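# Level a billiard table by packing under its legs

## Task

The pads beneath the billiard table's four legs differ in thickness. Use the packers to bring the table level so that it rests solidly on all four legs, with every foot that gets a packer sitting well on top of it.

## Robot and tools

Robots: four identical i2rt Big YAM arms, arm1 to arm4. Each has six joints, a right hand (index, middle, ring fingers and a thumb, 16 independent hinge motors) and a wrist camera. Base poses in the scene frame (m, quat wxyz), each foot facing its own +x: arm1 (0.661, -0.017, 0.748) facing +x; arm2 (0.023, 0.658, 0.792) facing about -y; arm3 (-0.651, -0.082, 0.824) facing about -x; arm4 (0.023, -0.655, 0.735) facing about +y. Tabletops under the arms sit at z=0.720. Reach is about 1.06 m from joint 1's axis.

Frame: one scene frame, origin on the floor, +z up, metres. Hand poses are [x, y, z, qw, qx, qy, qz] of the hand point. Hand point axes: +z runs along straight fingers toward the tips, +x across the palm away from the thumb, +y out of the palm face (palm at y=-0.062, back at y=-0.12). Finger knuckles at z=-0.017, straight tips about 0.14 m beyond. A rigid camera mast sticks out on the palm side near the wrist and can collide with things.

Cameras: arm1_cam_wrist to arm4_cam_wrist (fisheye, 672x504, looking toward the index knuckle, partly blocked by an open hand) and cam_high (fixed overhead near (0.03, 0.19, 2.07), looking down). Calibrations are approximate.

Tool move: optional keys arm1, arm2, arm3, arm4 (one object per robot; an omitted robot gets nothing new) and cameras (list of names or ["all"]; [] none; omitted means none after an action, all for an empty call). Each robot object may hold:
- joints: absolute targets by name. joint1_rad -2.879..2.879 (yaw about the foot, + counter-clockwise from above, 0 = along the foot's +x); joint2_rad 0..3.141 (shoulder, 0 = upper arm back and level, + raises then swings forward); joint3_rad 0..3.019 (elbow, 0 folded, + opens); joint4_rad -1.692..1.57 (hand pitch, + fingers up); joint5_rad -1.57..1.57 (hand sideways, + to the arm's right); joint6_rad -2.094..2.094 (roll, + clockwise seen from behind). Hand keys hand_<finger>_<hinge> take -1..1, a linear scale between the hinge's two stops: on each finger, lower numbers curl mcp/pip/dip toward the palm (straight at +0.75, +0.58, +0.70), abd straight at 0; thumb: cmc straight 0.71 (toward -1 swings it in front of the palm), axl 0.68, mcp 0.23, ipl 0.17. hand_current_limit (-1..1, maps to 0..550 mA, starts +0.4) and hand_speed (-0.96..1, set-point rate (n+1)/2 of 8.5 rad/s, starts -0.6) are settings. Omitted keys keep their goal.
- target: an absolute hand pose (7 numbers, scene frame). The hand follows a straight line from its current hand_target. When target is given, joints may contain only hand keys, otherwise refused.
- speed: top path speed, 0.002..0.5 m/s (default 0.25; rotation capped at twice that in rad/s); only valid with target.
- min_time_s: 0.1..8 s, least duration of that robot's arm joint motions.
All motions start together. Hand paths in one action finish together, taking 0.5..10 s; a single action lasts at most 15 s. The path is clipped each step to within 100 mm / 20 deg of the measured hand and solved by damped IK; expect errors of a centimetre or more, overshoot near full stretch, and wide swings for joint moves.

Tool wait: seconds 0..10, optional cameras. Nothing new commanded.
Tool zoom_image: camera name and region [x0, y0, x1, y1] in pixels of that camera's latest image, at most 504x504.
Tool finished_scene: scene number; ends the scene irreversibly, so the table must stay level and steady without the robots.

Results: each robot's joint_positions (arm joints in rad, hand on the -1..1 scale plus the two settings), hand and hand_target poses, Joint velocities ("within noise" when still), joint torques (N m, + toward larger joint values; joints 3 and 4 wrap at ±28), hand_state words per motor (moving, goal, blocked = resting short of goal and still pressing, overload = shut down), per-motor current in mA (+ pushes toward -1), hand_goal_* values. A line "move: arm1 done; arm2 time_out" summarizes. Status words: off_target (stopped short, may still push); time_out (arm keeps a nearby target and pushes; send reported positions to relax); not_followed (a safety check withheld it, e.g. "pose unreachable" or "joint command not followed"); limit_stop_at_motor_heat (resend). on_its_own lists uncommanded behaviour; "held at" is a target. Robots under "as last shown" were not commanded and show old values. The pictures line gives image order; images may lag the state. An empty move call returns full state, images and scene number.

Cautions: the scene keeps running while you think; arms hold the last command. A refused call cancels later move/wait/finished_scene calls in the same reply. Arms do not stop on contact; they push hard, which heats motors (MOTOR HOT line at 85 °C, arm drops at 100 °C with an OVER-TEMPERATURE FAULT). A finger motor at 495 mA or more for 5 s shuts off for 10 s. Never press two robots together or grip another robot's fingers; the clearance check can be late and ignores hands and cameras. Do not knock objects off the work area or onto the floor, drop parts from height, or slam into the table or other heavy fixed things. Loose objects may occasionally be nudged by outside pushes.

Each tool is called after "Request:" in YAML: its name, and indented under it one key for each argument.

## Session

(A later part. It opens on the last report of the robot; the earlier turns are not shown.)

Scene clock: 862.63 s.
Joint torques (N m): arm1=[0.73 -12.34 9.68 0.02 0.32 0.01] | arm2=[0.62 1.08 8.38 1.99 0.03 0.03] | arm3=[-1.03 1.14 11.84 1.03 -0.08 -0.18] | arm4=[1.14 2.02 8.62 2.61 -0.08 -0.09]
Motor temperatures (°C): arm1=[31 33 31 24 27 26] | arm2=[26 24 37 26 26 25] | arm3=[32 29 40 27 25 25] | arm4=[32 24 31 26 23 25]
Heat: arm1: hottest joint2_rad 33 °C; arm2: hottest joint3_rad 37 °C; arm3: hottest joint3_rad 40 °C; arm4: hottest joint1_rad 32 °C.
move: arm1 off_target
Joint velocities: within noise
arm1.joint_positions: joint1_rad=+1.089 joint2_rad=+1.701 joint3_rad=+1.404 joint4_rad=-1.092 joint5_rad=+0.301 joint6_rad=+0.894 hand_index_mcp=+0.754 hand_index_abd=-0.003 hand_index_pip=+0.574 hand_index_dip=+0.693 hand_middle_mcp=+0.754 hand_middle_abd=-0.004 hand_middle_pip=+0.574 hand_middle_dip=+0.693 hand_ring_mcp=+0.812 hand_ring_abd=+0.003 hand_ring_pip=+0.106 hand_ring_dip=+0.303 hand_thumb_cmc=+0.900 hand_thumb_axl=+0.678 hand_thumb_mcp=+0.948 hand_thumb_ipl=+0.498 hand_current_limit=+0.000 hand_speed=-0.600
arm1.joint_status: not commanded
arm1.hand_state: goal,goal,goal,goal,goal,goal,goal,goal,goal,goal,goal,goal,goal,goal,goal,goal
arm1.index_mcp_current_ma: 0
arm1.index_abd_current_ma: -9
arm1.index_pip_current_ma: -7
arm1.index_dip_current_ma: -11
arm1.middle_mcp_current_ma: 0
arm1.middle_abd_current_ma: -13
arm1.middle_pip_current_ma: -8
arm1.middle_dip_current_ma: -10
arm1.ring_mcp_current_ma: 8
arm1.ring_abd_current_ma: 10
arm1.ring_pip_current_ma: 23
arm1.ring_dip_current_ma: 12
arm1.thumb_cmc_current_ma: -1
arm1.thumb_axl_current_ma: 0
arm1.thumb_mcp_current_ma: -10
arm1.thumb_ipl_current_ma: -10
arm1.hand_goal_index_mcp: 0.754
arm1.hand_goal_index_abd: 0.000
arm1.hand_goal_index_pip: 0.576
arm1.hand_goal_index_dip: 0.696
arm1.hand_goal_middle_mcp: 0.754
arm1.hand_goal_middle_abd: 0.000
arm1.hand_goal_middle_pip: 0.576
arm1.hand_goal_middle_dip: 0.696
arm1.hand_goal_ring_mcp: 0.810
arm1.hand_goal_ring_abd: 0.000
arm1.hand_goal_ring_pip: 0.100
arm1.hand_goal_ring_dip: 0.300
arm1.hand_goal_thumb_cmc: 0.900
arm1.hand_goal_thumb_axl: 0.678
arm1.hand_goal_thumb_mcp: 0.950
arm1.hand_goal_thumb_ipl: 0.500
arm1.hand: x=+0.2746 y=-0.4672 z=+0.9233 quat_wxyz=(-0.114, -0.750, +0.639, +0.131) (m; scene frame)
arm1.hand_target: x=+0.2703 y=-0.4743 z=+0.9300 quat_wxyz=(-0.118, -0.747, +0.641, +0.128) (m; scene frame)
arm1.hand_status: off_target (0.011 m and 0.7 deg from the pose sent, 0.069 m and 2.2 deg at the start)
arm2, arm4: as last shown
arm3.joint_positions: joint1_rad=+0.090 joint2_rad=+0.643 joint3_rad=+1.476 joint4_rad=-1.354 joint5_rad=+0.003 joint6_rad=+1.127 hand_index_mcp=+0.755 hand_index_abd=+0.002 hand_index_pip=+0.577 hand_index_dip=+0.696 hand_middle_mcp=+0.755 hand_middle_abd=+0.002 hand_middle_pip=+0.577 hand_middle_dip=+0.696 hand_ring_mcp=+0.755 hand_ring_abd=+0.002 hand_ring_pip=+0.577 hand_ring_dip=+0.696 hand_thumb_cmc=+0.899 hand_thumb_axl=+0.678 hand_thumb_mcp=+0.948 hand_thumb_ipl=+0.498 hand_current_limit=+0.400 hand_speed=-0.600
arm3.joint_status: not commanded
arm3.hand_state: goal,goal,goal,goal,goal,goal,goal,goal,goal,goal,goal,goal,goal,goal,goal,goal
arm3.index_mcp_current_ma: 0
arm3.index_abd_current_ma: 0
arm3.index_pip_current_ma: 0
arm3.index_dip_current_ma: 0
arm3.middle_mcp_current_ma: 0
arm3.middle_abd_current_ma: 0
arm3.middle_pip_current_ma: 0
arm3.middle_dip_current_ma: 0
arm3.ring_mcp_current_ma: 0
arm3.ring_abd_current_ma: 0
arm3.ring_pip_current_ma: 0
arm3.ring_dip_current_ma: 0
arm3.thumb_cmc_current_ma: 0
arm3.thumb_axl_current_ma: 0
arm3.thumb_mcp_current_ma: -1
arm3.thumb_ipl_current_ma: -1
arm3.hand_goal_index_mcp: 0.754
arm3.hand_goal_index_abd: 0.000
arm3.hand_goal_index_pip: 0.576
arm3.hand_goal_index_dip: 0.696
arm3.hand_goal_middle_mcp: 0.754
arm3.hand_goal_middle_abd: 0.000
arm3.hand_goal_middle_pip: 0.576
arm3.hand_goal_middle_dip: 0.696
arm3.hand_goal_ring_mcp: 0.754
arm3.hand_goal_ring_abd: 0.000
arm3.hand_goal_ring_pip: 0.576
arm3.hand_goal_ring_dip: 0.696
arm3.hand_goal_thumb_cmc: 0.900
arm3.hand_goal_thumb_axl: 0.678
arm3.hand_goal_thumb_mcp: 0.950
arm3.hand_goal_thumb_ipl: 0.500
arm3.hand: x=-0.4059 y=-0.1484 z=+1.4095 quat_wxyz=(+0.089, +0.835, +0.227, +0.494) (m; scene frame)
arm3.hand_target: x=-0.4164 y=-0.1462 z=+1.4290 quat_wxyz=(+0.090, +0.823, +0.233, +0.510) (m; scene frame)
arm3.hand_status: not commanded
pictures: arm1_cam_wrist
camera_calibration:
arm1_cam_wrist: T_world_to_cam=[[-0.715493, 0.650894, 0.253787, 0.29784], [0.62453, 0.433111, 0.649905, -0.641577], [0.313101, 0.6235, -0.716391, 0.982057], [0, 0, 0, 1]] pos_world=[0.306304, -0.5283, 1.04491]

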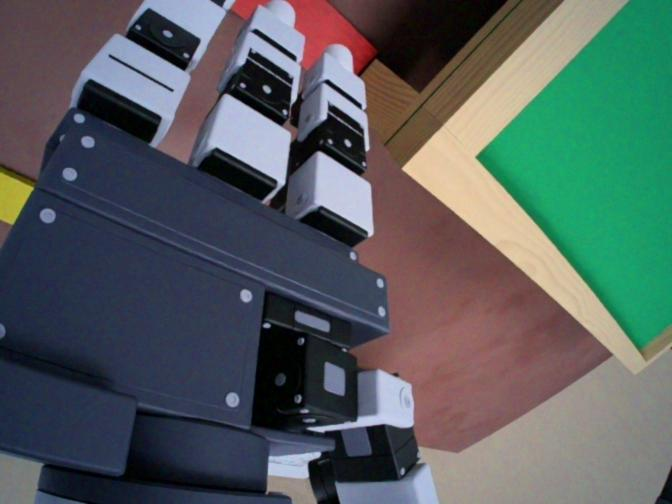

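Request:
move:
  arm1: {"target": [0.44, -0.30, 1.10, -0.1181, -0.7475, 0.6414, 0.1277], "speed": 0.2, "joints": {"hand_ring_mcp": 0.95, "hand_ring_pip": 0.576, "hand_ring_dip": 0.696, "hand_index_mcp": 0.95, "hand_middle_mcp": 0.95, "hand_thumb_cmc": 1.0}}

Request:
move:
  arm1: {"target": [0.47, -0.06, 1.02, 0.5213, 0.5213, -0.4777, -0.4777], "speed": 0.3}
  cameras: ["arm1_cam_wrist", "cam_high"]

Scene clock: 914.33 s.
Joint torques (N m): arm1=[1.9 -4.37 7.83 -0.14 0.58 0.12] | arm2=[0.56 1.03 8.36 1.99 0.02 0.03] | arm3=[-0.85 1.14 11.89 0.99 -0.12 -0.15] | arm4=[1.08 2.02 8.61 2.61 -0.08 -0.09]
Motor temperatures (°C): arm1=[31 34 35 24 27 26] | arm2=[26 24 37 26 26 25] | arm3=[31 29 41 27 25 25] | arm4=[32 24 31 26 23 25]
Heat: arm1: hottest joint3_rad 35 °C; arm2: hottest joint3_rad 37 °C; arm3: hottest joint3_rad 41 °C; arm4: hottest joint1_rad 32 °C.
move: arm1 done
Joint velocities: within noise
arm1.joint_positions: joint1_rad=+1.302 joint2_rad=+1.096 joint3_rad=+1.257 joint4_rad=-1.604 joint5_rad=+0.328 joint6_rad=+1.120 hand_index_mcp=+0.948 hand_index_abd=-0.003 hand_index_pip=+0.574 hand_index_dip=+0.693 hand_middle_mcp=+0.948 hand_middle_abd=-0.003 hand_middle_pip=+0.574 hand_middle_dip=+0.693 hand_ring_mcp=+0.948 hand_ring_abd=+0.003 hand_ring_pip=+0.573 hand_ring_dip=+0.694 hand_thumb_cmc=+0.999 hand_thumb_axl=+0.678 hand_thumb_mcp=+0.948 hand_thumb_ipl=+0.498 hand_current_limit=+0.000 hand_speed=-0.600
arm1.joint_status: all done
arm1.hand_state: goal,goal,goal,goal,goal,goal,goal,goal,goal,goal,goal,goal,goal,goal,goal,goal
arm1.index_mcp_current_ma: -8
arm1.index_abd_current_ma: -9
arm1.index_pip_current_ma: -6
arm1.index_dip_current_ma: -11
arm1.middle_mcp_current_ma: -9
arm1.middle_abd_current_ma: -11
arm1.middle_pip_current_ma: -7
arm1.middle_dip_current_ma: -10
arm1.ring_mcp_current_ma: -6
arm1.ring_abd_current_ma: 9
arm1.ring_pip_current_ma: -10
arm1.ring_dip_current_ma: -9
arm1.thumb_cmc_current_ma: -2
arm1.thumb_axl_current_ma: 0
arm1.thumb_mcp_current_ma: -10
arm1.thumb_ipl_current_ma: -10
arm1.hand_goal_index_mcp: 0.950
arm1.hand_goal_index_abd: 0.000
arm1.hand_goal_index_pip: 0.576
arm1.hand_goal_index_dip: 0.696
arm1.hand_goal_middle_mcp: 0.950
arm1.hand_goal_middle_abd: 0.000
arm1.hand_goal_middle_pip: 0.576
arm1.hand_goal_middle_dip: 0.696
arm1.hand_goal_ring_mcp: 0.950
arm1.hand_goal_ring_abd: 0.000
arm1.hand_goal_ring_pip: 0.576
arm1.hand_goal_ring_dip: 0.696
arm1.hand_goal_thumb_cmc: 1.000
arm1.hand_goal_thumb_axl: 0.678
arm1.hand_goal_thumb_mcp: 0.950
arm1.hand_goal_thumb_ipl: 0.500
arm1.hand: x=+0.4372 y=-0.2992 z=+1.0986 quat_wxyz=(-0.120, -0.748, +0.641, +0.126) (m; scene frame)
arm1.hand_target: x=+0.4400 y=-0.3000 z=+1.1000 quat_wxyz=(-0.118, -0.747, +0.641, +0.128) (m; scene frame)
arm1.hand_status: done (0.003 m and 0.4 deg from the pose sent, 0.294 m and 0.7 deg at the start)
arm2, arm3: as last shown
arm4.joint_positions: joint1_rad=-0.016 joint2_rad=+0.637 joint3_rad=+1.519 joint4_rad=-1.366 joint5_rad=-0.053 joint6_rad=+1.119 hand_index_mcp=+0.756 hand_index_abd=+0.001 hand_index_pip=+0.577 hand_index_dip=+0.696 hand_middle_mcp=+0.756 hand_middle_abd=+0.001 hand_middle_pip=+0.577 hand_middle_dip=+0.696 hand_ring_mcp=+0.756 hand_ring_abd=+0.001 hand_ring_pip=+0.577 hand_ring_dip=+0.696 hand_thumb_cmc=+0.715 hand_thumb_axl=+0.677 hand_thumb_mcp=+0.226 hand_thumb_ipl=+0.168 hand_current_limit=+0.400 hand_speed=-0.600
arm4.joint_status: not commanded
arm4.hand_state: goal,goal,goal,goal,goal,goal,goal,goal,goal,goal,goal,goal,goal,goal,goal,goal
arm4.index_mcp_current_ma: 7
arm4.index_abd_current_ma: 3
arm4.index_pip_current_ma: 3
arm4.index_dip_current_ma: 0
arm4.middle_mcp_current_ma: 7
arm4.middle_abd_current_ma: 3
arm4.middle_pip_current_ma: 3
arm4.middle_dip_current_ma: 0
arm4.ring_mcp_current_ma: 8
arm4.ring_abd_current_ma: 3
arm4.ring_pip_current_ma: 3
arm4.ring_dip_current_ma: 0
arm4.thumb_cmc_current_ma: 3
arm4.thumb_axl_current_ma: -3
arm4.thumb_mcp_current_ma: -1
arm4.thumb_ipl_current_ma: -1
arm4.hand_goal_index_mcp: 0.754
arm4.hand_goal_index_abd: 0.000
arm4.hand_goal_index_pip: 0.576
arm4.hand_goal_index_dip: 0.696
arm4.hand_goal_middle_mcp: 0.754
arm4.hand_goal_middle_abd: 0.000
arm4.hand_goal_middle_pip: 0.576
arm4.hand_goal_middle_dip: 0.696
arm4.hand_goal_ring_mcp: 0.754
arm4.hand_goal_ring_abd: 0.000
arm4.hand_goal_ring_pip: 0.576
arm4.hand_goal_ring_dip: 0.696
arm4.hand_goal_thumb_cmc: 0.714
arm4.hand_goal_thumb_axl: 0.678
arm4.hand_goal_thumb_mcp: 0.226
arm4.hand_goal_thumb_ipl: 0.168
arm4.hand: x=+0.0935 y=-0.4215 z=+1.3382 quat_wxyz=(-0.301, +0.431, +0.739, +0.421) (m; scene frame)
arm4.hand_target: x=+0.0898 y=-0.4238 z=+1.3462 quat_wxyz=(-0.309, +0.422, +0.738, +0.426) (m; scene frame)
arm4.hand_status: not commanded
pictures: none

Scene clock: 917.37 s.
Joint torques (N m): arm1=[1.08 3.72 7.56 0.55 1.06 -0.13] | arm2=[0.32 1.03 8.32 1.96 0.03 0.04] | arm3=[-1.14 1.2 11.84 1.03 -0.08 -0.14] | arm4=[1.14 2.02 8.61 2.61 -0.08 -0.09]
Motor temperatures (°C): arm1=[31 34 35 24 27 26] | arm2=[26 24 37 26 26 25] | arm3=[31 29 41 27 25 25] | arm4=[32 24 31 26 23 25]
Heat: arm1: hottest joint3_rad 35 °C; arm2: hottest joint3_rad 37 °C; arm3: hottest joint3_rad 41 °C; arm4: hottest joint1_rad 32 °C.
move: arm1 off_target
Joint velocities: within noise
arm1.joint_positions: joint1_rad=+1.484 joint2_rad=+0.016 joint3_rad=+0.178 joint4_rad=-1.045 joint5_rad=+1.424 joint6_rad=+0.914 hand_index_mcp=+0.956 hand_index_abd=-0.002 hand_index_pip=+0.576 hand_index_dip=+0.693 hand_middle_mcp=+0.956 hand_middle_abd=-0.003 hand_middle_pip=+0.576 hand_middle_dip=+0.694 hand_ring_mcp=+0.956 hand_ring_abd=+0.003 hand_ring_pip=+0.576 hand_ring_dip=+0.694 hand_thumb_cmc=+1.000 hand_thumb_axl=+0.676 hand_thumb_mcp=+0.948 hand_thumb_ipl=+0.498 hand_current_limit=+0.000 hand_speed=-0.600
arm1.joint_status: not commanded
arm1.hand_state: goal,goal,goal,goal,goal,goal,goal,goal,goal,goal,goal,goal,goal,goal,goal,goal
arm1.index_mcp_current_ma: 23
arm1.index_abd_current_ma: -7
arm1.index_pip_current_ma: -1
arm1.index_dip_current_ma: -10
arm1.middle_mcp_current_ma: 27
arm1.middle_abd_current_ma: -10
arm1.middle_pip_current_ma: -2
arm1.middle_dip_current_ma: -9
arm1.ring_mcp_current_ma: 23
arm1.ring_abd_current_ma: 9
arm1.ring_pip_current_ma: -2
arm1.ring_dip_current_ma: -8
arm1.thumb_cmc_current_ma: -1
arm1.thumb_axl_current_ma: -7
arm1.thumb_mcp_current_ma: -10
arm1.thumb_ipl_current_ma: -10
arm1.hand_goal_index_mcp: 0.950
arm1.hand_goal_index_abd: 0.000
arm1.hand_goal_index_pip: 0.576
arm1.hand_goal_index_dip: 0.696
arm1.hand_goal_middle_mcp: 0.950
arm1.hand_goal_middle_abd: 0.000
arm1.hand_goal_middle_pip: 0.576
arm1.hand_goal_middle_dip: 0.696
arm1.hand_goal_ring_mcp: 0.950
arm1.hand_goal_ring_abd: 0.000
arm1.hand_goal_ring_pip: 0.576
arm1.hand_goal_ring_dip: 0.696
arm1.hand_goal_thumb_cmc: 1.000
arm1.hand_goal_thumb_axl: 0.678
arm1.hand_goal_thumb_mcp: 0.950
arm1.hand_goal_thumb_ipl: 0.500
arm1.hand: x=+0.4716 y=-0.0612 z=+1.0206 quat_wxyz=(-0.476, -0.519, +0.536, +0.465) (m; scene frame)
arm1.hand_target: x=+0.4719 y=-0.0606 z=+1.0201 quat_wxyz=(-0.474, -0.522, +0.533, +0.468) (m; scene frame)
arm1.hand_status: off_target (0.002 m and 8.6 deg from the pose sent, 0.254 m and 70.1 deg at the start; a joint's target at an end of its range on 28 of 91 steps)
arm2, arm3, arm4: as last shown
pictures: arm1_cam_wrist, cam_high
camera_calibration:
arm1_cam_wrist: T_world_to_cam=[[-0.0718486, 0.780671, 0.620799, -0.520278], [0.871818, 0.351511, -0.341134, -0.113906], [-0.484531, 0.516713, -0.705859, 1.0958], [0, 0, 0, 1]] pos_world=[0.592875, -0.120011, 1.05761]

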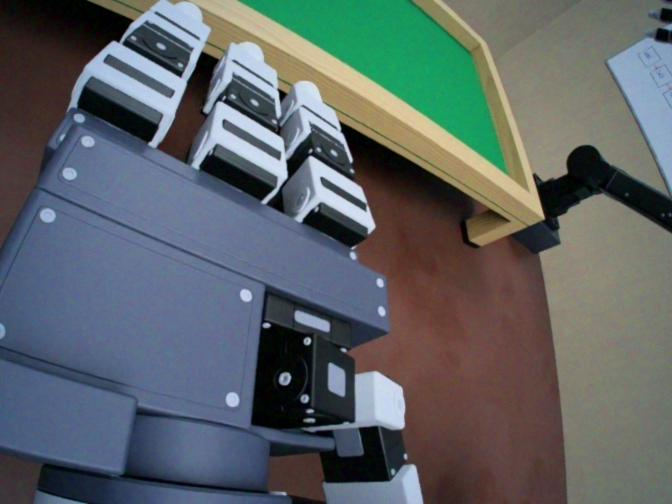

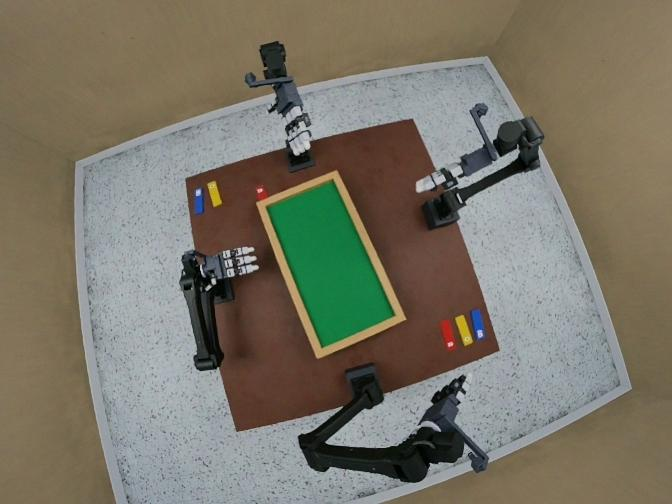

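Request:
move:
  arm1: {"joints": {"joint2_rad": 0.637, "joint3_rad": 1.45, "joint4_rad": -1.3, "joint5_rad": 0, "joint6_rad": 1.0}, "min_time_s": 3}

Request:
move:
  arm1: {"joints": {"joint1_rad": -1.28}, "min_time_s": 4}

Request:
move:
  arm1: {"joints": {"joint2_rad": 1.5, "joint3_rad": 0.55, "joint4_rad": 1.0, "joint5_rad": -1.40, "joint6_rad": 0}, "min_time_s": 5}
  cameras: ["arm1_cam_wrist", "cam_high"]

Scene clock: 1036.07 s.
Joint torques (N m): arm1=[1.08 2.55 9.09 1.54 -0.09 0.09] | arm2=[0.44 0.85 8.35 1.99 0.03 0.04] | arm3=[-0.79 1.26 11.93 0.96 -0.09 -0.16] | arm4=[1.08 2.02 8.62 2.61 -0.09 -0.09]
Motor temperatures (°C): arm1=[30 31 32 24 29 26] | arm2=[26 24 38 26 26 25] | arm3=[31 29 41 27 25 25] | arm4=[32 24 31 25 23 25]
Heat: arm1: hottest joint3_rad 32 °C; arm2: hottest joint3_rad 38 °C; arm3: hottest joint3_rad 41 °C; arm4: hottest joint1_rad 32 °C.
move: arm1 done
Joint velocities: within noise
arm1.joint_positions: joint1_rad=+1.484 joint2_rad=+0.631 joint3_rad=+1.415 joint4_rad=-1.285 joint5_rad=+0.004 joint6_rad=+0.988 hand_index_mcp=+0.956 hand_index_abd=+0.000 hand_index_pip=+0.576 hand_index_dip=+0.693 hand_middle_mcp=+0.957 hand_middle_abd=+0.000 hand_middle_pip=+0.576 hand_middle_dip=+0.694 hand_ring_mcp=+0.956 hand_ring_abd=+0.003 hand_ring_pip=+0.576 hand_ring_dip=+0.694 hand_thumb_cmc=+1.000 hand_thumb_axl=+0.676 hand_thumb_mcp=+0.948 hand_thumb_ipl=+0.498 hand_current_limit=+0.000 hand_speed=-0.600
arm1.joint_status: all done
arm1.hand_state: goal,goal,goal,goal,goal,goal,goal,goal,goal,goal,goal,goal,goal,goal,goal,goal
arm1.index_mcp_current_ma: 25
arm1.index_abd_current_ma: 0
arm1.index_pip_current_ma: -1
arm1.index_dip_current_ma: -10
arm1.middle_mcp_current_ma: 29
arm1.middle_abd_current_ma: 1
arm1.middle_pip_current_ma: -1
arm1.middle_dip_current_ma: -9
arm1.ring_mcp_current_ma: 26
arm1.ring_abd_current_ma: 9
arm1.ring_pip_current_ma: -1
arm1.ring_dip_current_ma: -8
arm1.thumb_cmc_current_ma: -1
arm1.thumb_axl_current_ma: -8
arm1.thumb_mcp_current_ma: -10
arm1.thumb_ipl_current_ma: -10
arm1.hand_goal_index_mcp: 0.950
arm1.hand_goal_index_abd: 0.000
arm1.hand_goal_index_pip: 0.576
arm1.hand_goal_index_dip: 0.696
arm1.hand_goal_middle_mcp: 0.950
arm1.hand_goal_middle_abd: 0.000
arm1.hand_goal_middle_pip: 0.576
arm1.hand_goal_middle_dip: 0.696
arm1.hand_goal_ring_mcp: 0.950
arm1.hand_goal_ring_abd: 0.000
arm1.hand_goal_ring_pip: 0.576
arm1.hand_goal_ring_dip: 0.696
arm1.hand_goal_thumb_cmc: 1.000
arm1.hand_goal_thumb_axl: 0.678
arm1.hand_goal_thumb_mcp: 0.950
arm1.hand_goal_thumb_ipl: 0.500
arm1.hand: x=+0.5512 y=-0.2699 z=+1.3301 quat_wxyz=(-0.457, -0.738, +0.446, -0.217) (m; scene frame)
arm1.hand_target: x=+0.5526 y=-0.2651 z=+1.3419 quat_wxyz=(-0.461, -0.733, +0.447, -0.224) (m; scene frame)
arm1.hand_status: not commanded
arm2, arm3, arm4: as last shown
pictures: none

Scene clock: 1040.53 s.
Joint torques (N m): arm1=[-0.26 2.73 9.02 1.55 0.01 0.08] | arm2=[0.5 1.08 8.32 1.98 0.03 0.03] | arm3=[-0.91 1.14 11.86 0.96 -0.09 -0.16] | arm4=[1.08 2.02 8.62 2.61 -0.08 -0.09]
Motor temperatures (°C): arm1=[30 31 33 24 28 26] | arm2=[26 24 38 26 26 25] | arm3=[31 29 41 27 25 25] | arm4=[32 24 31 25 23 25]
Heat: arm1: hottest joint3_rad 33 °C; arm2: hottest joint3_rad 38 °C; arm3: hottest joint3_rad 41 °C; arm4: hottest joint1_rad 32 °C.
move: arm1 done
Joint velocities: within noise
arm1.joint_positions: joint1_rad=-1.269 joint2_rad=+0.631 joint3_rad=+1.415 joint4_rad=-1.285 joint5_rad=+0.002 joint6_rad=+0.988 hand_index_mcp=+0.955 hand_index_abd=+0.000 hand_index_pip=+0.576 hand_index_dip=+0.693 hand_middle_mcp=+0.956 hand_middle_abd=+0.001 hand_middle_pip=+0.576 hand_middle_dip=+0.694 hand_ring_mcp=+0.955 hand_ring_abd=+0.003 hand_ring_pip=+0.576 hand_ring_dip=+0.694 hand_thumb_cmc=+1.000 hand_thumb_axl=+0.676 hand_thumb_mcp=+0.948 hand_thumb_ipl=+0.498 hand_current_limit=+0.000 hand_speed=-0.600
arm1.joint_status: all done
arm1.hand_state: goal,goal,goal,goal,goal,goal,goal,goal,goal,goal,goal,goal,goal,goal,goal,goal
arm1.index_mcp_current_ma: 23
arm1.index_abd_current_ma: 1
arm1.index_pip_current_ma: -1
arm1.index_dip_current_ma: -10
arm1.middle_mcp_current_ma: 26
arm1.middle_abd_current_ma: 2
arm1.middle_pip_current_ma: -1
arm1.middle_dip_current_ma: -9
arm1.ring_mcp_current_ma: 23
arm1.ring_abd_current_ma: 9
arm1.ring_pip_current_ma: -1
arm1.ring_dip_current_ma: -8
arm1.thumb_cmc_current_ma: -1
arm1.thumb_axl_current_ma: -8
arm1.thumb_mcp_current_ma: -10
arm1.thumb_ipl_current_ma: -10
arm1.hand_goal_index_mcp: 0.950
arm1.hand_goal_index_abd: 0.000
arm1.hand_goal_index_pip: 0.576
arm1.hand_goal_index_dip: 0.696
arm1.hand_goal_middle_mcp: 0.950
arm1.hand_goal_middle_abd: 0.000
arm1.hand_goal_middle_pip: 0.576
arm1.hand_goal_middle_dip: 0.696
arm1.hand_goal_ring_mcp: 0.950
arm1.hand_goal_ring_abd: 0.000
arm1.hand_goal_ring_pip: 0.576
arm1.hand_goal_ring_dip: 0.696
arm1.hand_goal_thumb_cmc: 1.000
arm1.hand_goal_thumb_axl: 0.678
arm1.hand_goal_thumb_mcp: 0.950
arm1.hand_goal_thumb_ipl: 0.500
arm1.hand: x=+0.6668 y=+0.2482 z=+1.3345 quat_wxyz=(-0.305, +0.292, +0.807, +0.413) (m; scene frame)
arm1.hand_target: x=+0.6713 y=+0.2429 z=+1.3463 quat_wxyz=(-0.309, +0.300, +0.800, +0.417) (m; scene frame)
arm1.hand_status: not commanded
arm2, arm3, arm4: as last shown
pictures: none

Scene clock: 1046.17 s.
Joint torques (N m): arm1=[-0.09 -6.42 4.92 2.06 -0.03 -0.22] | arm2=[0.38 0.91 8.42 2 0.02 0.04] | arm3=[-0.91 0.97 11.86 0.98 -0.07 -0.17] | arm4=[1.08 2.02 8.62 2.61 -0.08 -0.09]
Motor temperatures (°C): arm1=[30 31 33 24 28 26] | arm2=[26 24 38 26 26 25] | arm3=[31 29 41 27 25 25] | arm4=[32 24 31 25 23 25]
Heat: arm1: hottest joint3_rad 33 °C; arm2: hottest joint3_rad 38 °C; arm3: hottest joint3_rad 41 °C; arm4: hottest joint1_rad 32 °C.
move: arm1 done
Joint velocities: within noise
arm1.joint_positions: joint1_rad=-1.270 joint2_rad=+1.486 joint3_rad=+0.554 joint4_rad=+0.982 joint5_rad=-1.396 joint6_rad=+0.012 hand_index_mcp=+0.956 hand_index_abd=+0.001 hand_index_pip=+0.576 hand_index_dip=+0.693 hand_middle_mcp=+0.957 hand_middle_abd=+0.001 hand_middle_pip=+0.576 hand_middle_dip=+0.694 hand_ring_mcp=+0.956 hand_ring_abd=+0.003 hand_ring_pip=+0.576 hand_ring_dip=+0.694 hand_thumb_cmc=+1.000 hand_thumb_axl=+0.676 hand_thumb_mcp=+0.948 hand_thumb_ipl=+0.498 hand_current_limit=+0.000 hand_speed=-0.600
arm1.joint_status: all done
arm1.hand_state: goal,goal,goal,goal,goal,goal,goal,goal,goal,goal,goal,goal,goal,goal,goal,goal
arm1.index_mcp_current_ma: 26
arm1.index_abd_current_ma: 2
arm1.index_pip_current_ma: -1
arm1.index_dip_current_ma: -10
arm1.middle_mcp_current_ma: 30
arm1.middle_abd_current_ma: 2
arm1.middle_pip_current_ma: -1
arm1.middle_dip_current_ma: -9
arm1.ring_mcp_current_ma: 27
arm1.ring_abd_current_ma: 9
arm1.ring_pip_current_ma: -1
arm1.ring_dip_current_ma: -8
arm1.thumb_cmc_current_ma: -1
arm1.thumb_axl_current_ma: -8
arm1.thumb_mcp_current_ma: -10
arm1.thumb_ipl_current_ma: -10
arm1.hand_goal_index_mcp: 0.950
arm1.hand_goal_index_abd: 0.000
arm1.hand_goal_index_pip: 0.576
arm1.hand_goal_index_dip: 0.696
arm1.hand_goal_middle_mcp: 0.950
arm1.hand_goal_middle_abd: 0.000
arm1.hand_goal_middle_pip: 0.576
arm1.hand_goal_middle_dip: 0.696
arm1.hand_goal_ring_mcp: 0.950
arm1.hand_goal_ring_abd: 0.000
arm1.hand_goal_ring_pip: 0.576
arm1.hand_goal_ring_dip: 0.696
arm1.hand_goal_thumb_cmc: 1.000
arm1.hand_goal_thumb_axl: 0.678
arm1.hand_goal_thumb_mcp: 0.950
arm1.hand_goal_thumb_ipl: 0.500
arm1.hand: x=+0.3837 y=+0.3234 z=+1.0488 quat_wxyz=(-0.519, -0.537, +0.456, +0.483) (m; scene frame)
arm1.hand_target: x=+0.3874 y=+0.3244 z=+1.0444 quat_wxyz=(-0.515, -0.538, +0.455, +0.488) (m; scene frame)
arm1.hand_status: not commanded
arm2, arm3, arm4: as last shown
pictures: arm1_cam_wrist, cam_high
camera_calibration:
arm1_cam_wrist: T_world_to_cam=[[-0.0847235, 0.727764, 0.680574, -0.88515], [0.772065, 0.479722, -0.416873, -0.0865612], [-0.629871, 0.490128, -0.602525, 0.830391], [0, 0, 0, 1]] pos_world=[0.514877, 0.278708, 1.06666]

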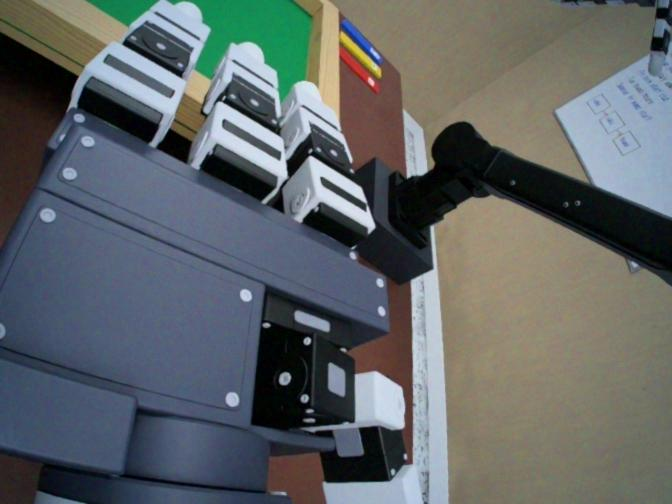

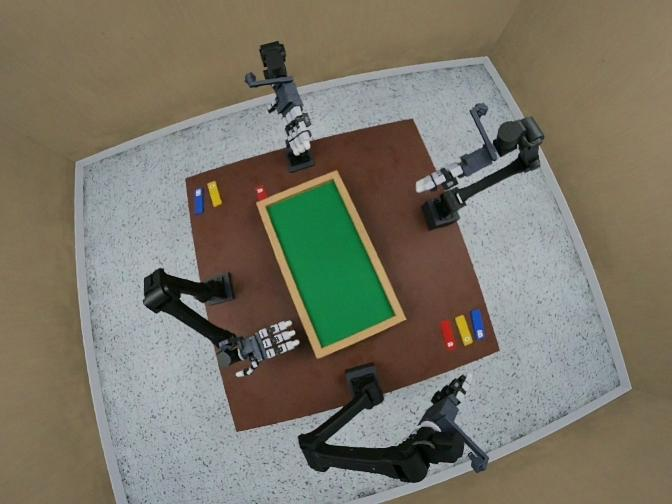

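Request:
move:
  arm1: {"target": [0.395, 0.265, 0.90, 0.5275, 0.5276, -0.4709, -0.4709], "speed": 0.15}
  cameras: ["arm1_cam_wrist"]

Scene clock: 1053.77 s.
Joint torques (N m): arm1=[1.9 -7 1.01 2.13 0.16 0.03] | arm2=[0.38 0.91 8.39 1.98 0.02 0.03] | arm3=[-1.14 1.2 11.86 0.99 -0.09 -0.17] | arm4=[1.14 2.02 8.62 2.61 -0.08 -0.09]
Motor temperatures (°C): arm1=[30 31 32 24 28 26] | arm2=[26 24 38 26 26 25] | arm3=[31 29 41 27 25 25] | arm4=[32 24 31 25 23 25]
Heat: arm1: hottest joint3_rad 32 °C; arm2: hottest joint3_rad 38 °C; arm3: hottest joint3_rad 41 °C; arm4: hottest joint1_rad 32 °C.
move: arm1 done
Joint velocities: within noise
arm1.joint_positions: joint1_rad=-1.261 joint2_rad=+1.964 joint3_rad=+0.367 joint4_rad=+1.555 joint5_rad=-1.377 joint6_rad=-0.041 hand_index_mcp=+0.956 hand_index_abd=+0.001 hand_index_pip=+0.576 hand_index_dip=+0.693 hand_middle_mcp=+0.957 hand_middle_abd=+0.001 hand_middle_pip=+0.576 hand_middle_dip=+0.694 hand_ring_mcp=+0.956 hand_ring_abd=+0.003 hand_ring_pip=+0.576 hand_ring_dip=+0.694 hand_thumb_cmc=+1.000 hand_thumb_axl=+0.676 hand_thumb_mcp=+0.948 hand_thumb_ipl=+0.498 hand_current_limit=+0.000 hand_speed=-0.600
arm1.joint_status: not commanded
arm1.hand_state: goal,goal,goal,goal,goal,goal,goal,goal,goal,goal,goal,goal,goal,goal,goal,goal
arm1.index_mcp_current_ma: 27
arm1.index_abd_current_ma: 2
arm1.index_pip_current_ma: -1
arm1.index_dip_current_ma: -10
arm1.middle_mcp_current_ma: 31
arm1.middle_abd_current_ma: 2
arm1.middle_pip_current_ma: -1
arm1.middle_dip_current_ma: -9
arm1.ring_mcp_current_ma: 27
arm1.ring_abd_current_ma: 9
arm1.ring_pip_current_ma: -1
arm1.ring_dip_current_ma: -8
arm1.thumb_cmc_current_ma: -1
arm1.thumb_axl_current_ma: -8
arm1.thumb_mcp_current_ma: -10
arm1.thumb_ipl_current_ma: -10
arm1.hand_goal_index_mcp: 0.950
arm1.hand_goal_index_abd: 0.000
arm1.hand_goal_index_pip: 0.576
arm1.hand_goal_index_dip: 0.696
arm1.hand_goal_middle_mcp: 0.950
arm1.hand_goal_middle_abd: 0.000
arm1.hand_goal_middle_pip: 0.576
arm1.hand_goal_middle_dip: 0.696
arm1.hand_goal_ring_mcp: 0.950
arm1.hand_goal_ring_abd: 0.000
arm1.hand_goal_ring_pip: 0.576
arm1.hand_goal_ring_dip: 0.696
arm1.hand_goal_thumb_cmc: 1.000
arm1.hand_goal_thumb_axl: 0.678
arm1.hand_goal_thumb_mcp: 0.950
arm1.hand_goal_thumb_ipl: 0.500
arm1.hand: x=+0.3984 y=+0.2660 z=+0.9033 quat_wxyz=(-0.521, -0.531, +0.473, +0.472) (m; scene frame)
arm1.hand_target: x=+0.3951 y=+0.2651 z=+0.9001 quat_wxyz=(-0.525, -0.530, +0.473, +0.469) (m; scene frame)
arm1.hand_status: done (0.005 m and 0.8 deg from the pose sent, 0.160 m and 2.6 deg at the start; a joint's target at an end of its range on 22 of 75 steps)
arm2, arm3, arm4: as last shown
pictures: arm1_cam_wrist
camera_calibration:
arm1_cam_wrist: T_world_to_cam=[[-0.090865, 0.752189, 0.652652, -0.721794], [0.785653, 0.456866, -0.417161, -0.130126], [-0.611959, 0.474852, -0.632473, 0.80413], [0, 0, 0, 1]] pos_world=[0.528742, 0.220533, 0.925387]

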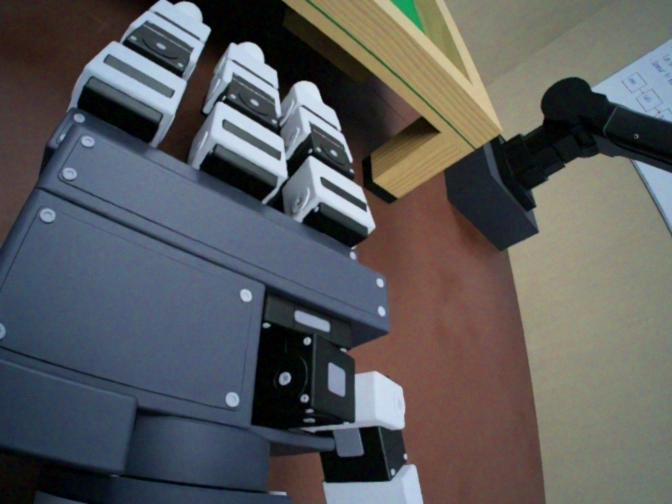

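Request:
zoom_image:
  camera: "arm1_cam_wrist"
  region: [260, 0, 520, 220]

Scaled by 1.938 from the camera's 672x504 image, which has a finer 960x720 frame.

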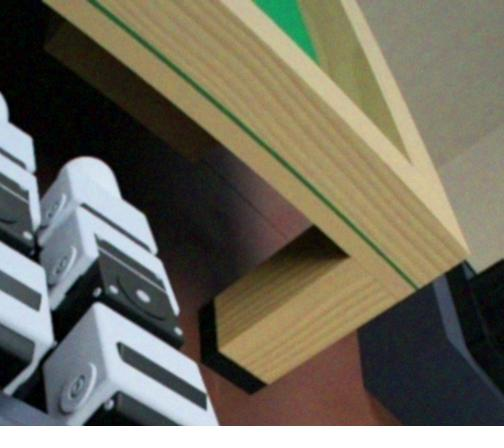

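Request:
move:
  arm1: {"target": [0.395, 0.265, 0.864, 0.5275, 0.5276, -0.4709, -0.4709], "speed": 0.1}

Request:
move:
  arm1: {"target": [0.28, 0.252, 0.863, 0.5275, 0.5276, -0.4709, -0.4709], "speed": 0.1}
  cameras: ["arm1_cam_wrist", "cam_high"]

Scene clock: 1067.67 s.
Joint torques (N m): arm1=[1.38 -7.65 0.43 2.13 -0.25 -0.2] | arm2=[0.38 1.03 8.39 1.98 0.03 0.04] | arm3=[-0.79 1.2 11.89 1.03 -0.09 -0.16] | arm4=[1.14 2.02 8.62 2.61 -0.08 -0.09]
Motor temperatures (°C): arm1=[30 31 31 24 28 26] | arm2=[26 24 38 26 26 25] | arm3=[31 29 42 27 25 25] | arm4=[32 24 31 25 23 25]
Heat: arm1: hottest joint2_rad 31 °C; arm2: hottest joint3_rad 38 °C; arm3: hottest joint3_rad 42 °C; arm4: hottest joint1_rad 32 °C.
move: arm1 done
Joint velocities: within noise
arm1.joint_positions: joint1_rad=-1.261 joint2_rad=+2.089 joint3_rad=+0.391 joint4_rad=+1.555 joint5_rad=-1.378 joint6_rad=-0.112 hand_index_mcp=+0.956 hand_index_abd=+0.001 hand_index_pip=+0.576 hand_index_dip=+0.693 hand_middle_mcp=+0.957 hand_middle_abd=+0.001 hand_middle_pip=+0.576 hand_middle_dip=+0.694 hand_ring_mcp=+0.956 hand_ring_abd=+0.003 hand_ring_pip=+0.576 hand_ring_dip=+0.694 hand_thumb_cmc=+1.000 hand_thumb_axl=+0.676 hand_thumb_mcp=+0.948 hand_thumb_ipl=+0.498 hand_current_limit=+0.000 hand_speed=-0.600
arm1.joint_status: not commanded
arm1.hand_state: goal,goal,goal,goal,goal,goal,goal,goal,goal,goal,goal,goal,goal,goal,goal,goal
arm1.index_mcp_current_ma: 27
arm1.index_abd_current_ma: 2
arm1.index_pip_current_ma: -1
arm1.index_dip_current_ma: -10
arm1.middle_mcp_current_ma: 31
arm1.middle_abd_current_ma: 2
arm1.middle_pip_current_ma: -1
arm1.middle_dip_current_ma: -9
arm1.ring_mcp_current_ma: 27
arm1.ring_abd_current_ma: 9
arm1.ring_pip_current_ma: -1
arm1.ring_dip_current_ma: -8
arm1.thumb_cmc_current_ma: -1
arm1.thumb_axl_current_ma: -8
arm1.thumb_mcp_current_ma: -10
arm1.thumb_ipl_current_ma: -10
arm1.hand_goal_index_mcp: 0.950
arm1.hand_goal_index_abd: 0.000
arm1.hand_goal_index_pip: 0.576
arm1.hand_goal_index_dip: 0.696
arm1.hand_goal_middle_mcp: 0.950
arm1.hand_goal_middle_abd: 0.000
arm1.hand_goal_middle_pip: 0.576
arm1.hand_goal_middle_dip: 0.696
arm1.hand_goal_ring_mcp: 0.950
arm1.hand_goal_ring_abd: 0.000
arm1.hand_goal_ring_pip: 0.576
arm1.hand_goal_ring_dip: 0.696
arm1.hand_goal_thumb_cmc: 1.000
arm1.hand_goal_thumb_axl: 0.678
arm1.hand_goal_thumb_mcp: 0.950
arm1.hand_goal_thumb_ipl: 0.500
arm1.hand: x=+0.3967 y=+0.2677 z=+0.8662 quat_wxyz=(-0.523, -0.530, +0.484, +0.460) (m; scene frame)
arm1.hand_target: x=+0.3951 y=+0.2651 z=+0.8641 quat_wxyz=(-0.521, -0.536, +0.476, +0.463) (m; scene frame)
arm1.hand_status: done (0.004 m and 2.0 deg from the pose sent, 0.039 m and 0.8 deg at the start; a joint's target at an end of its range on 36 of 37 steps)
arm2.joint_positions: joint1_rad=-1.392 joint2_rad=+0.629 joint3_rad=+1.352 joint4_rad=-1.444 joint5_rad=-0.034 joint6_rad=+1.107 hand_index_mcp=+0.755 hand_index_abd=+0.000 hand_index_pip=+0.577 hand_index_dip=+0.696 hand_middle_mcp=+0.755 hand_middle_abd=+0.000 hand_middle_pip=+0.577 hand_middle_dip=+0.696 hand_ring_mcp=+0.755 hand_ring_abd=+0.000 hand_ring_pip=+0.577 hand_ring_dip=+0.696 hand_thumb_cmc=+0.714 hand_thumb_axl=+0.677 hand_thumb_mcp=+0.225 hand_thumb_ipl=+0.168 hand_current_limit=+0.400 hand_speed=-0.600
arm2.joint_status: not commanded
arm2.hand_state: goal,goal,goal,goal,goal,goal,goal,goal,goal,goal,goal,goal,goal,goal,goal,goal
arm2.index_mcp_current_ma: 2
arm2.index_abd_current_ma: 0
arm2.index_pip_current_ma: 2
arm2.index_dip_current_ma: 0
arm2.middle_mcp_current_ma: 2
arm2.middle_abd_current_ma: 0
arm2.middle_pip_current_ma: 2
arm2.middle_dip_current_ma: 0
arm2.ring_mcp_current_ma: 2
arm2.ring_abd_current_ma: 0
arm2.ring_pip_current_ma: 2
arm2.ring_dip_current_ma: 0
arm2.thumb_cmc_current_ma: 1
arm2.thumb_axl_current_ma: -2
arm2.thumb_mcp_current_ma: -3
arm2.thumb_ipl_current_ma: -1
arm2.hand_goal_index_mcp: 0.754
arm2.hand_goal_index_abd: 0.000
arm2.hand_goal_index_pip: 0.576
arm2.hand_goal_index_dip: 0.696
arm2.hand_goal_middle_mcp: 0.754
arm2.hand_goal_middle_abd: 0.000
arm2.hand_goal_middle_pip: 0.576
arm2.hand_goal_middle_dip: 0.696
arm2.hand_goal_ring_mcp: 0.754
arm2.hand_goal_ring_abd: 0.000
arm2.hand_goal_ring_pip: 0.576
arm2.hand_goal_ring_dip: 0.696
arm2.hand_goal_thumb_cmc: 0.714
arm2.hand_goal_thumb_axl: 0.678
arm2.hand_goal_thumb_mcp: 0.226
arm2.hand_goal_thumb_ipl: 0.168
arm2.hand: x=-0.2326 y=+0.7017 z=+1.2986 quat_wxyz=(+0.407, +0.285, -0.867, -0.044) (m; scene frame)
arm2.hand_target: x=-0.2310 y=+0.7040 z=+1.3114 quat_wxyz=(+0.420, +0.280, -0.862, -0.048) (m; scene frame)
arm2.hand_status: not commanded
arm3, arm4: as last shown
pictures: none

Scene clock: 1069.50 s.
Joint torques (N m): arm1=[1.55 -8.7 1.7 2.5 0.15 0.02] | arm2=[0.44 0.91 8.36 1.99 0.03 0.02] | arm3=[-0.97 1.26 11.86 1.06 -0.09 -0.16] | arm4=[1.08 2.02 8.62 2.61 -0.08 -0.09]
Motor temperatures (°C): arm1=[30 31 31 24 27 26] | arm2=[26 24 38 26 26 25] | arm3=[31 29 42 27 25 25] | arm4=[32 24 31 25 23 25]
Heat: arm1: hottest joint2_rad 31 °C; arm2: hottest joint3_rad 38 °C; arm3: hottest joint3_rad 42 °C; arm4: hottest joint1_rad 32 °C.
move: arm1 done
Joint velocities: within noise
arm1.joint_positions: joint1_rad=-0.918 joint2_rad=+2.105 joint3_rad=+0.500 joint4_rad=+1.555 joint5_rad=-1.040 joint6_rad=-0.041 hand_index_mcp=+0.956 hand_index_abd=+0.001 hand_index_pip=+0.576 hand_index_dip=+0.693 hand_middle_mcp=+0.957 hand_middle_abd=+0.001 hand_middle_pip=+0.576 hand_middle_dip=+0.694 hand_ring_mcp=+0.956 hand_ring_abd=+0.003 hand_ring_pip=+0.576 hand_ring_dip=+0.694 hand_thumb_cmc=+1.000 hand_thumb_axl=+0.676 hand_thumb_mcp=+0.948 hand_thumb_ipl=+0.498 hand_current_limit=+0.000 hand_speed=-0.600
arm1.joint_status: not commanded
arm1.hand_state: goal,goal,goal,goal,goal,goal,goal,goal,goal,goal,goal,goal,goal,goal,goal,goal
arm1.index_mcp_current_ma: 27
arm1.index_abd_current_ma: 2
arm1.index_pip_current_ma: -1
arm1.index_dip_current_ma: -10
arm1.middle_mcp_current_ma: 31
arm1.middle_abd_current_ma: 2
arm1.middle_pip_current_ma: -1
arm1.middle_dip_current_ma: -9
arm1.ring_mcp_current_ma: 27
arm1.ring_abd_current_ma: 9
arm1.ring_pip_current_ma: -1
arm1.ring_dip_current_ma: -8
arm1.thumb_cmc_current_ma: -1
arm1.thumb_axl_current_ma: -8
arm1.thumb_mcp_current_ma: -10
arm1.thumb_ipl_current_ma: -10
arm1.hand_goal_index_mcp: 0.950
arm1.hand_goal_index_abd: 0.000
arm1.hand_goal_index_pip: 0.576
arm1.hand_goal_index_dip: 0.696
arm1.hand_goal_middle_mcp: 0.950
arm1.hand_goal_middle_abd: 0.000
arm1.hand_goal_middle_pip: 0.576
arm1.hand_goal_middle_dip: 0.696
arm1.hand_goal_ring_mcp: 0.950
arm1.hand_goal_ring_abd: 0.000
arm1.hand_goal_ring_pip: 0.576
arm1.hand_goal_ring_dip: 0.696
arm1.hand_goal_thumb_cmc: 1.000
arm1.hand_goal_thumb_axl: 0.678
arm1.hand_goal_thumb_mcp: 0.950
arm1.hand_goal_thumb_ipl: 0.500
arm1.hand: x=+0.2835 y=+0.2522 z=+0.8669 quat_wxyz=(-0.519, -0.536, +0.476, +0.466) (m; scene frame)
arm1.hand_target: x=+0.2801 y=+0.2521 z=+0.8633 quat_wxyz=(-0.522, -0.535, +0.475, +0.465) (m; scene frame)
arm1.hand_status: done (0.005 m and 1.6 deg from the pose sent, 0.118 m and 2.0 deg at the start; a joint's target at an end of its range on 54 of 55 steps)
arm2, arm4: as last shown
arm3.joint_positions: joint1_rad=+0.090 joint2_rad=+0.643 joint3_rad=+1.476 joint4_rad=-1.354 joint5_rad=+0.003 joint6_rad=+1.127 hand_index_mcp=+0.755 hand_index_abd=+0.002 hand_index_pip=+0.577 hand_index_dip=+0.696 hand_middle_mcp=+0.755 hand_middle_abd=+0.002 hand_middle_pip=+0.577 hand_middle_dip=+0.696 hand_ring_mcp=+0.755 hand_ring_abd=+0.002 hand_ring_pip=+0.577 hand_ring_dip=+0.696 hand_thumb_cmc=+0.899 hand_thumb_axl=+0.678 hand_thumb_mcp=+0.948 hand_thumb_ipl=+0.498 hand_current_limit=+0.400 hand_speed=-0.600
arm3.joint_status: not commanded
arm3.hand_state: goal,goal,goal,goal,goal,goal,goal,goal,goal,goal,goal,goal,goal,goal,goal,goal
arm3.index_mcp_current_ma: 0
arm3.index_abd_current_ma: 0
arm3.index_pip_current_ma: 0
arm3.index_dip_current_ma: 0
arm3.middle_mcp_current_ma: 0
arm3.middle_abd_current_ma: 0
arm3.middle_pip_current_ma: 0
arm3.middle_dip_current_ma: 0
arm3.ring_mcp_current_ma: 0
arm3.ring_abd_current_ma: 0
arm3.ring_pip_current_ma: 0
arm3.ring_dip_current_ma: 0
arm3.thumb_cmc_current_ma: 0
arm3.thumb_axl_current_ma: 0
arm3.thumb_mcp_current_ma: -1
arm3.thumb_ipl_current_ma: -1
arm3.hand_goal_index_mcp: 0.754
arm3.hand_goal_index_abd: 0.000
arm3.hand_goal_index_pip: 0.576
arm3.hand_goal_index_dip: 0.696
arm3.hand_goal_middle_mcp: 0.754
arm3.hand_goal_middle_abd: 0.000
arm3.hand_goal_middle_pip: 0.576
arm3.hand_goal_middle_dip: 0.696
arm3.hand_goal_ring_mcp: 0.754
arm3.hand_goal_ring_abd: 0.000
arm3.hand_goal_ring_pip: 0.576
arm3.hand_goal_ring_dip: 0.696
arm3.hand_goal_thumb_cmc: 0.900
arm3.hand_goal_thumb_axl: 0.678
arm3.hand_goal_thumb_mcp: 0.950
arm3.hand_goal_thumb_ipl: 0.500
arm3.hand: x=-0.4059 y=-0.1484 z=+1.4095 quat_wxyz=(+0.089, +0.835, +0.227, +0.494) (m; scene frame)
arm3.hand_target: x=-0.4164 y=-0.1462 z=+1.4290 quat_wxyz=(+0.090, +0.823, +0.233, +0.510) (m; scene frame)
arm3.hand_status: not commanded
pictures: arm1_cam_wrist, cam_high
camera_calibration:
arm1_cam_wrist: T_world_to_cam=[[-0.106641, 0.751629, 0.650908, -0.692012], [0.790116, 0.461474, -0.403434, -0.0630472], [-0.60361, 0.47127, -0.643086, 0.725064], [0, 0, 0, 1]] pos_world=[0.413673, 0.20753, 0.89128]

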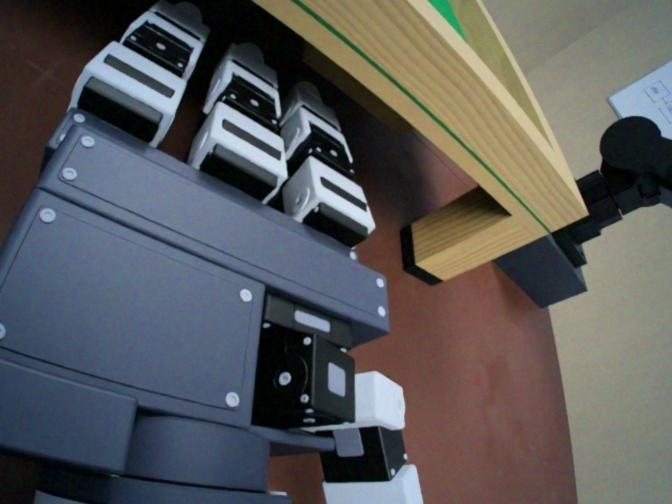

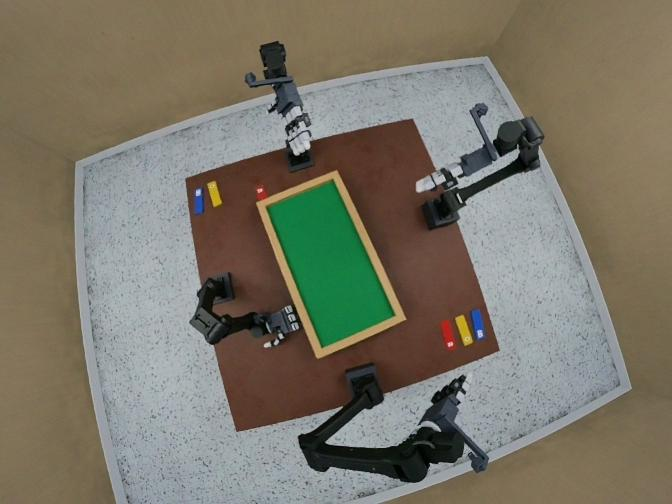

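Request:
move:
  arm1: {"target": [0.158, 0.238, 0.861, 0.5275, 0.5276, -0.4709, -0.4709], "speed": 0.08}
  cameras: ["arm1_cam_wrist", "cam_high"]

Scene clock: 1074.47 s.
Joint torques (N m): arm1=[4.19 -11.34 6.05 1.66 0.09 -0.02] | arm2=[0.38 0.91 8.38 1.98 0.02 0.04] | arm3=[-0.91 1.14 11.89 1.02 -0.1 -0.17] | arm4=[1.08 2.02 8.62 2.62 -0.08 -0.09]
Motor temperatures (°C): arm1=[30 32 31 24 27 26] | arm2=[26 24 38 26 26 25] | arm3=[31 29 42 27 25 25] | arm4=[32 24 31 25 23 25]
Heat: arm1: hottest joint2_rad 32 °C; arm2: hottest joint3_rad 38 °C; arm3: hottest joint3_rad 42 °C; arm4: hottest joint1_rad 32 °C.
move: arm1 off_target
Joint velocities: within noise
arm1.joint_positions: joint1_rad=-0.684 joint2_rad=+2.160 joint3_rad=+0.662 joint4_rad=+1.460 joint5_rad=-0.771 joint6_rad=+0.005 hand_index_mcp=+0.993 hand_index_abd=-0.002 hand_index_pip=+0.573 hand_index_dip=+0.696 hand_middle_mcp=+0.958 hand_middle_abd=+0.001 hand_middle_pip=+0.576 hand_middle_dip=+0.694 hand_ring_mcp=+0.957 hand_ring_abd=+0.003 hand_ring_pip=+0.576 hand_ring_dip=+0.694 hand_thumb_cmc=+1.000 hand_thumb_axl=+0.676 hand_thumb_mcp=+0.948 hand_thumb_ipl=+0.498 hand_current_limit=+0.000 hand_speed=-0.600
arm1.joint_status: not commanded
arm1.hand_state: blocked,goal,goal,goal,goal,goal,goal,goal,goal,goal,goal,goal,goal,goal,goal,goal
arm1.index_mcp_current_ma: 206
arm1.index_abd_current_ma: -7
arm1.index_pip_current_ma: -13
arm1.index_dip_current_ma: 1
arm1.middle_mcp_current_ma: 32
arm1.middle_abd_current_ma: 2
arm1.middle_pip_current_ma: 0
arm1.middle_dip_current_ma: -9
arm1.ring_mcp_current_ma: 28
arm1.ring_abd_current_ma: 9
arm1.ring_pip_current_ma: -1
arm1.ring_dip_current_ma: -8
arm1.thumb_cmc_current_ma: 0
arm1.thumb_axl_current_ma: -9
arm1.thumb_mcp_current_ma: -10
arm1.thumb_ipl_current_ma: -10
arm1.hand_goal_index_mcp: 0.950
arm1.hand_goal_index_abd: 0.000
arm1.hand_goal_index_pip: 0.576
arm1.hand_goal_index_dip: 0.696
arm1.hand_goal_middle_mcp: 0.950
arm1.hand_goal_middle_abd: 0.000
arm1.hand_goal_middle_pip: 0.576
arm1.hand_goal_middle_dip: 0.696
arm1.hand_goal_ring_mcp: 0.950
arm1.hand_goal_ring_abd: 0.000
arm1.hand_goal_ring_pip: 0.576
arm1.hand_goal_ring_dip: 0.696
arm1.hand_goal_thumb_cmc: 1.000
arm1.hand_goal_thumb_axl: 0.678
arm1.hand_goal_thumb_mcp: 0.950
arm1.hand_goal_thumb_ipl: 0.500
arm1.hand: x=+0.1833 y=+0.2434 z=+0.8536 quat_wxyz=(-0.517, -0.521, +0.493, +0.468) (m; scene frame)
arm1.hand_target: x=+0.1596 y=+0.2368 z=+0.8614 quat_wxyz=(-0.528, -0.527, +0.471, +0.471) (m; scene frame)
arm1.hand_status: off_target (0.027 m and 2.9 deg from the pose sent, 0.126 m and 1.6 deg at the start)
arm2, arm3: as last shown
arm4.joint_positions: joint1_rad=-0.016 joint2_rad=+0.637 joint3_rad=+1.519 joint4_rad=-1.366 joint5_rad=-0.053 joint6_rad=+1.119 hand_index_mcp=+0.756 hand_index_abd=+0.001 hand_index_pip=+0.577 hand_index_dip=+0.696 hand_middle_mcp=+0.756 hand_middle_abd=+0.001 hand_middle_pip=+0.577 hand_middle_dip=+0.696 hand_ring_mcp=+0.756 hand_ring_abd=+0.001 hand_ring_pip=+0.577 hand_ring_dip=+0.696 hand_thumb_cmc=+0.715 hand_thumb_axl=+0.677 hand_thumb_mcp=+0.226 hand_thumb_ipl=+0.168 hand_current_limit=+0.400 hand_speed=-0.600
arm4.joint_status: not commanded
arm4.hand_state: goal,goal,goal,goal,goal,goal,goal,goal,goal,goal,goal,goal,goal,goal,goal,goal
arm4.index_mcp_current_ma: 7
arm4.index_abd_current_ma: 3
arm4.index_pip_current_ma: 3
arm4.index_dip_current_ma: 0
arm4.middle_mcp_current_ma: 7
arm4.middle_abd_current_ma: 3
arm4.middle_pip_current_ma: 3
arm4.middle_dip_current_ma: 0
arm4.ring_mcp_current_ma: 8
arm4.ring_abd_current_ma: 3
arm4.ring_pip_current_ma: 3
arm4.ring_dip_current_ma: 0
arm4.thumb_cmc_current_ma: 3
arm4.thumb_axl_current_ma: -3
arm4.thumb_mcp_current_ma: -1
arm4.thumb_ipl_current_ma: -1
arm4.hand_goal_index_mcp: 0.754
arm4.hand_goal_index_abd: 0.000
arm4.hand_goal_index_pip: 0.576
arm4.hand_goal_index_dip: 0.696
arm4.hand_goal_middle_mcp: 0.754
arm4.hand_goal_middle_abd: 0.000
arm4.hand_goal_middle_pip: 0.576
arm4.hand_goal_middle_dip: 0.696
arm4.hand_goal_ring_mcp: 0.754
arm4.hand_goal_ring_abd: 0.000
arm4.hand_goal_ring_pip: 0.576
arm4.hand_goal_ring_dip: 0.696
arm4.hand_goal_thumb_cmc: 0.714
arm4.hand_goal_thumb_axl: 0.678
arm4.hand_goal_thumb_mcp: 0.226
arm4.hand_goal_thumb_ipl: 0.168
arm4.hand: x=+0.0935 y=-0.4215 z=+1.3382 quat_wxyz=(-0.301, +0.431, +0.739, +0.421) (m; scene frame)
arm4.hand_target: x=+0.0898 y=-0.4238 z=+1.3462 quat_wxyz=(-0.309, +0.422, +0.738, +0.426) (m; scene frame)
arm4.hand_status: not commanded
pictures: arm1_cam_wrist, cam_high
camera_calibration:
arm1_cam_wrist: T_world_to_cam=[[-0.0816415, 0.773318, 0.62874, -0.678305], [0.807337, 0.421224, -0.413252, 0.0299086], [-0.584416, 0.473867, -0.658717, 0.669323], [0, 0, 0, 1]] pos_world=[0.311639, 0.194777, 0.879732]

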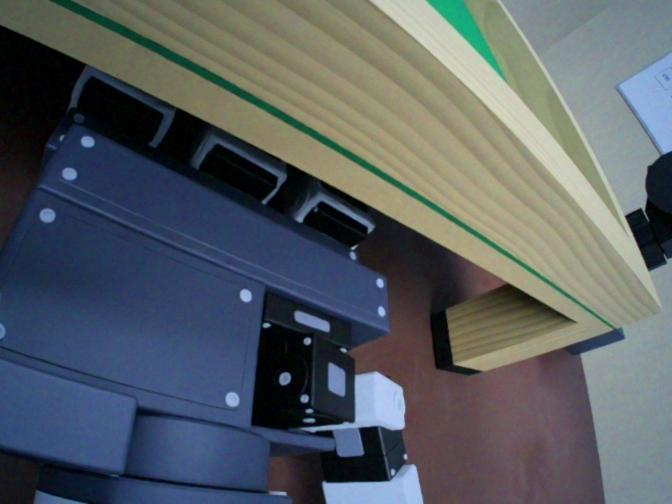

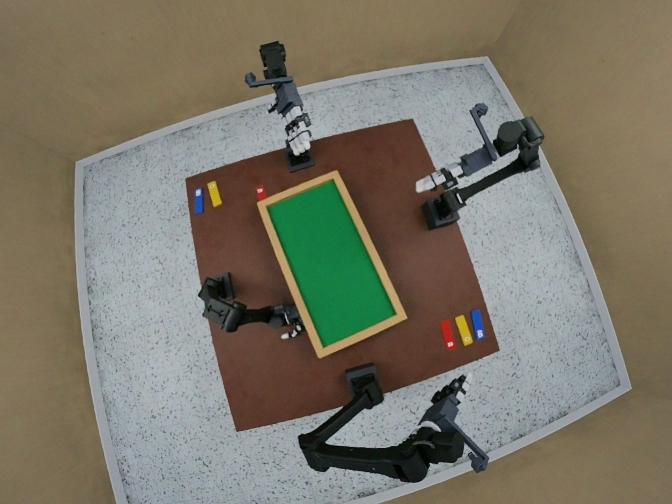

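Request:
zoom_image:
  camera: "arm1_cam_wrist"
  region: [60, 40, 460, 340]

Scaled by 1.260 from the camera's 672x504 image, which has a finer 960x720 frame.

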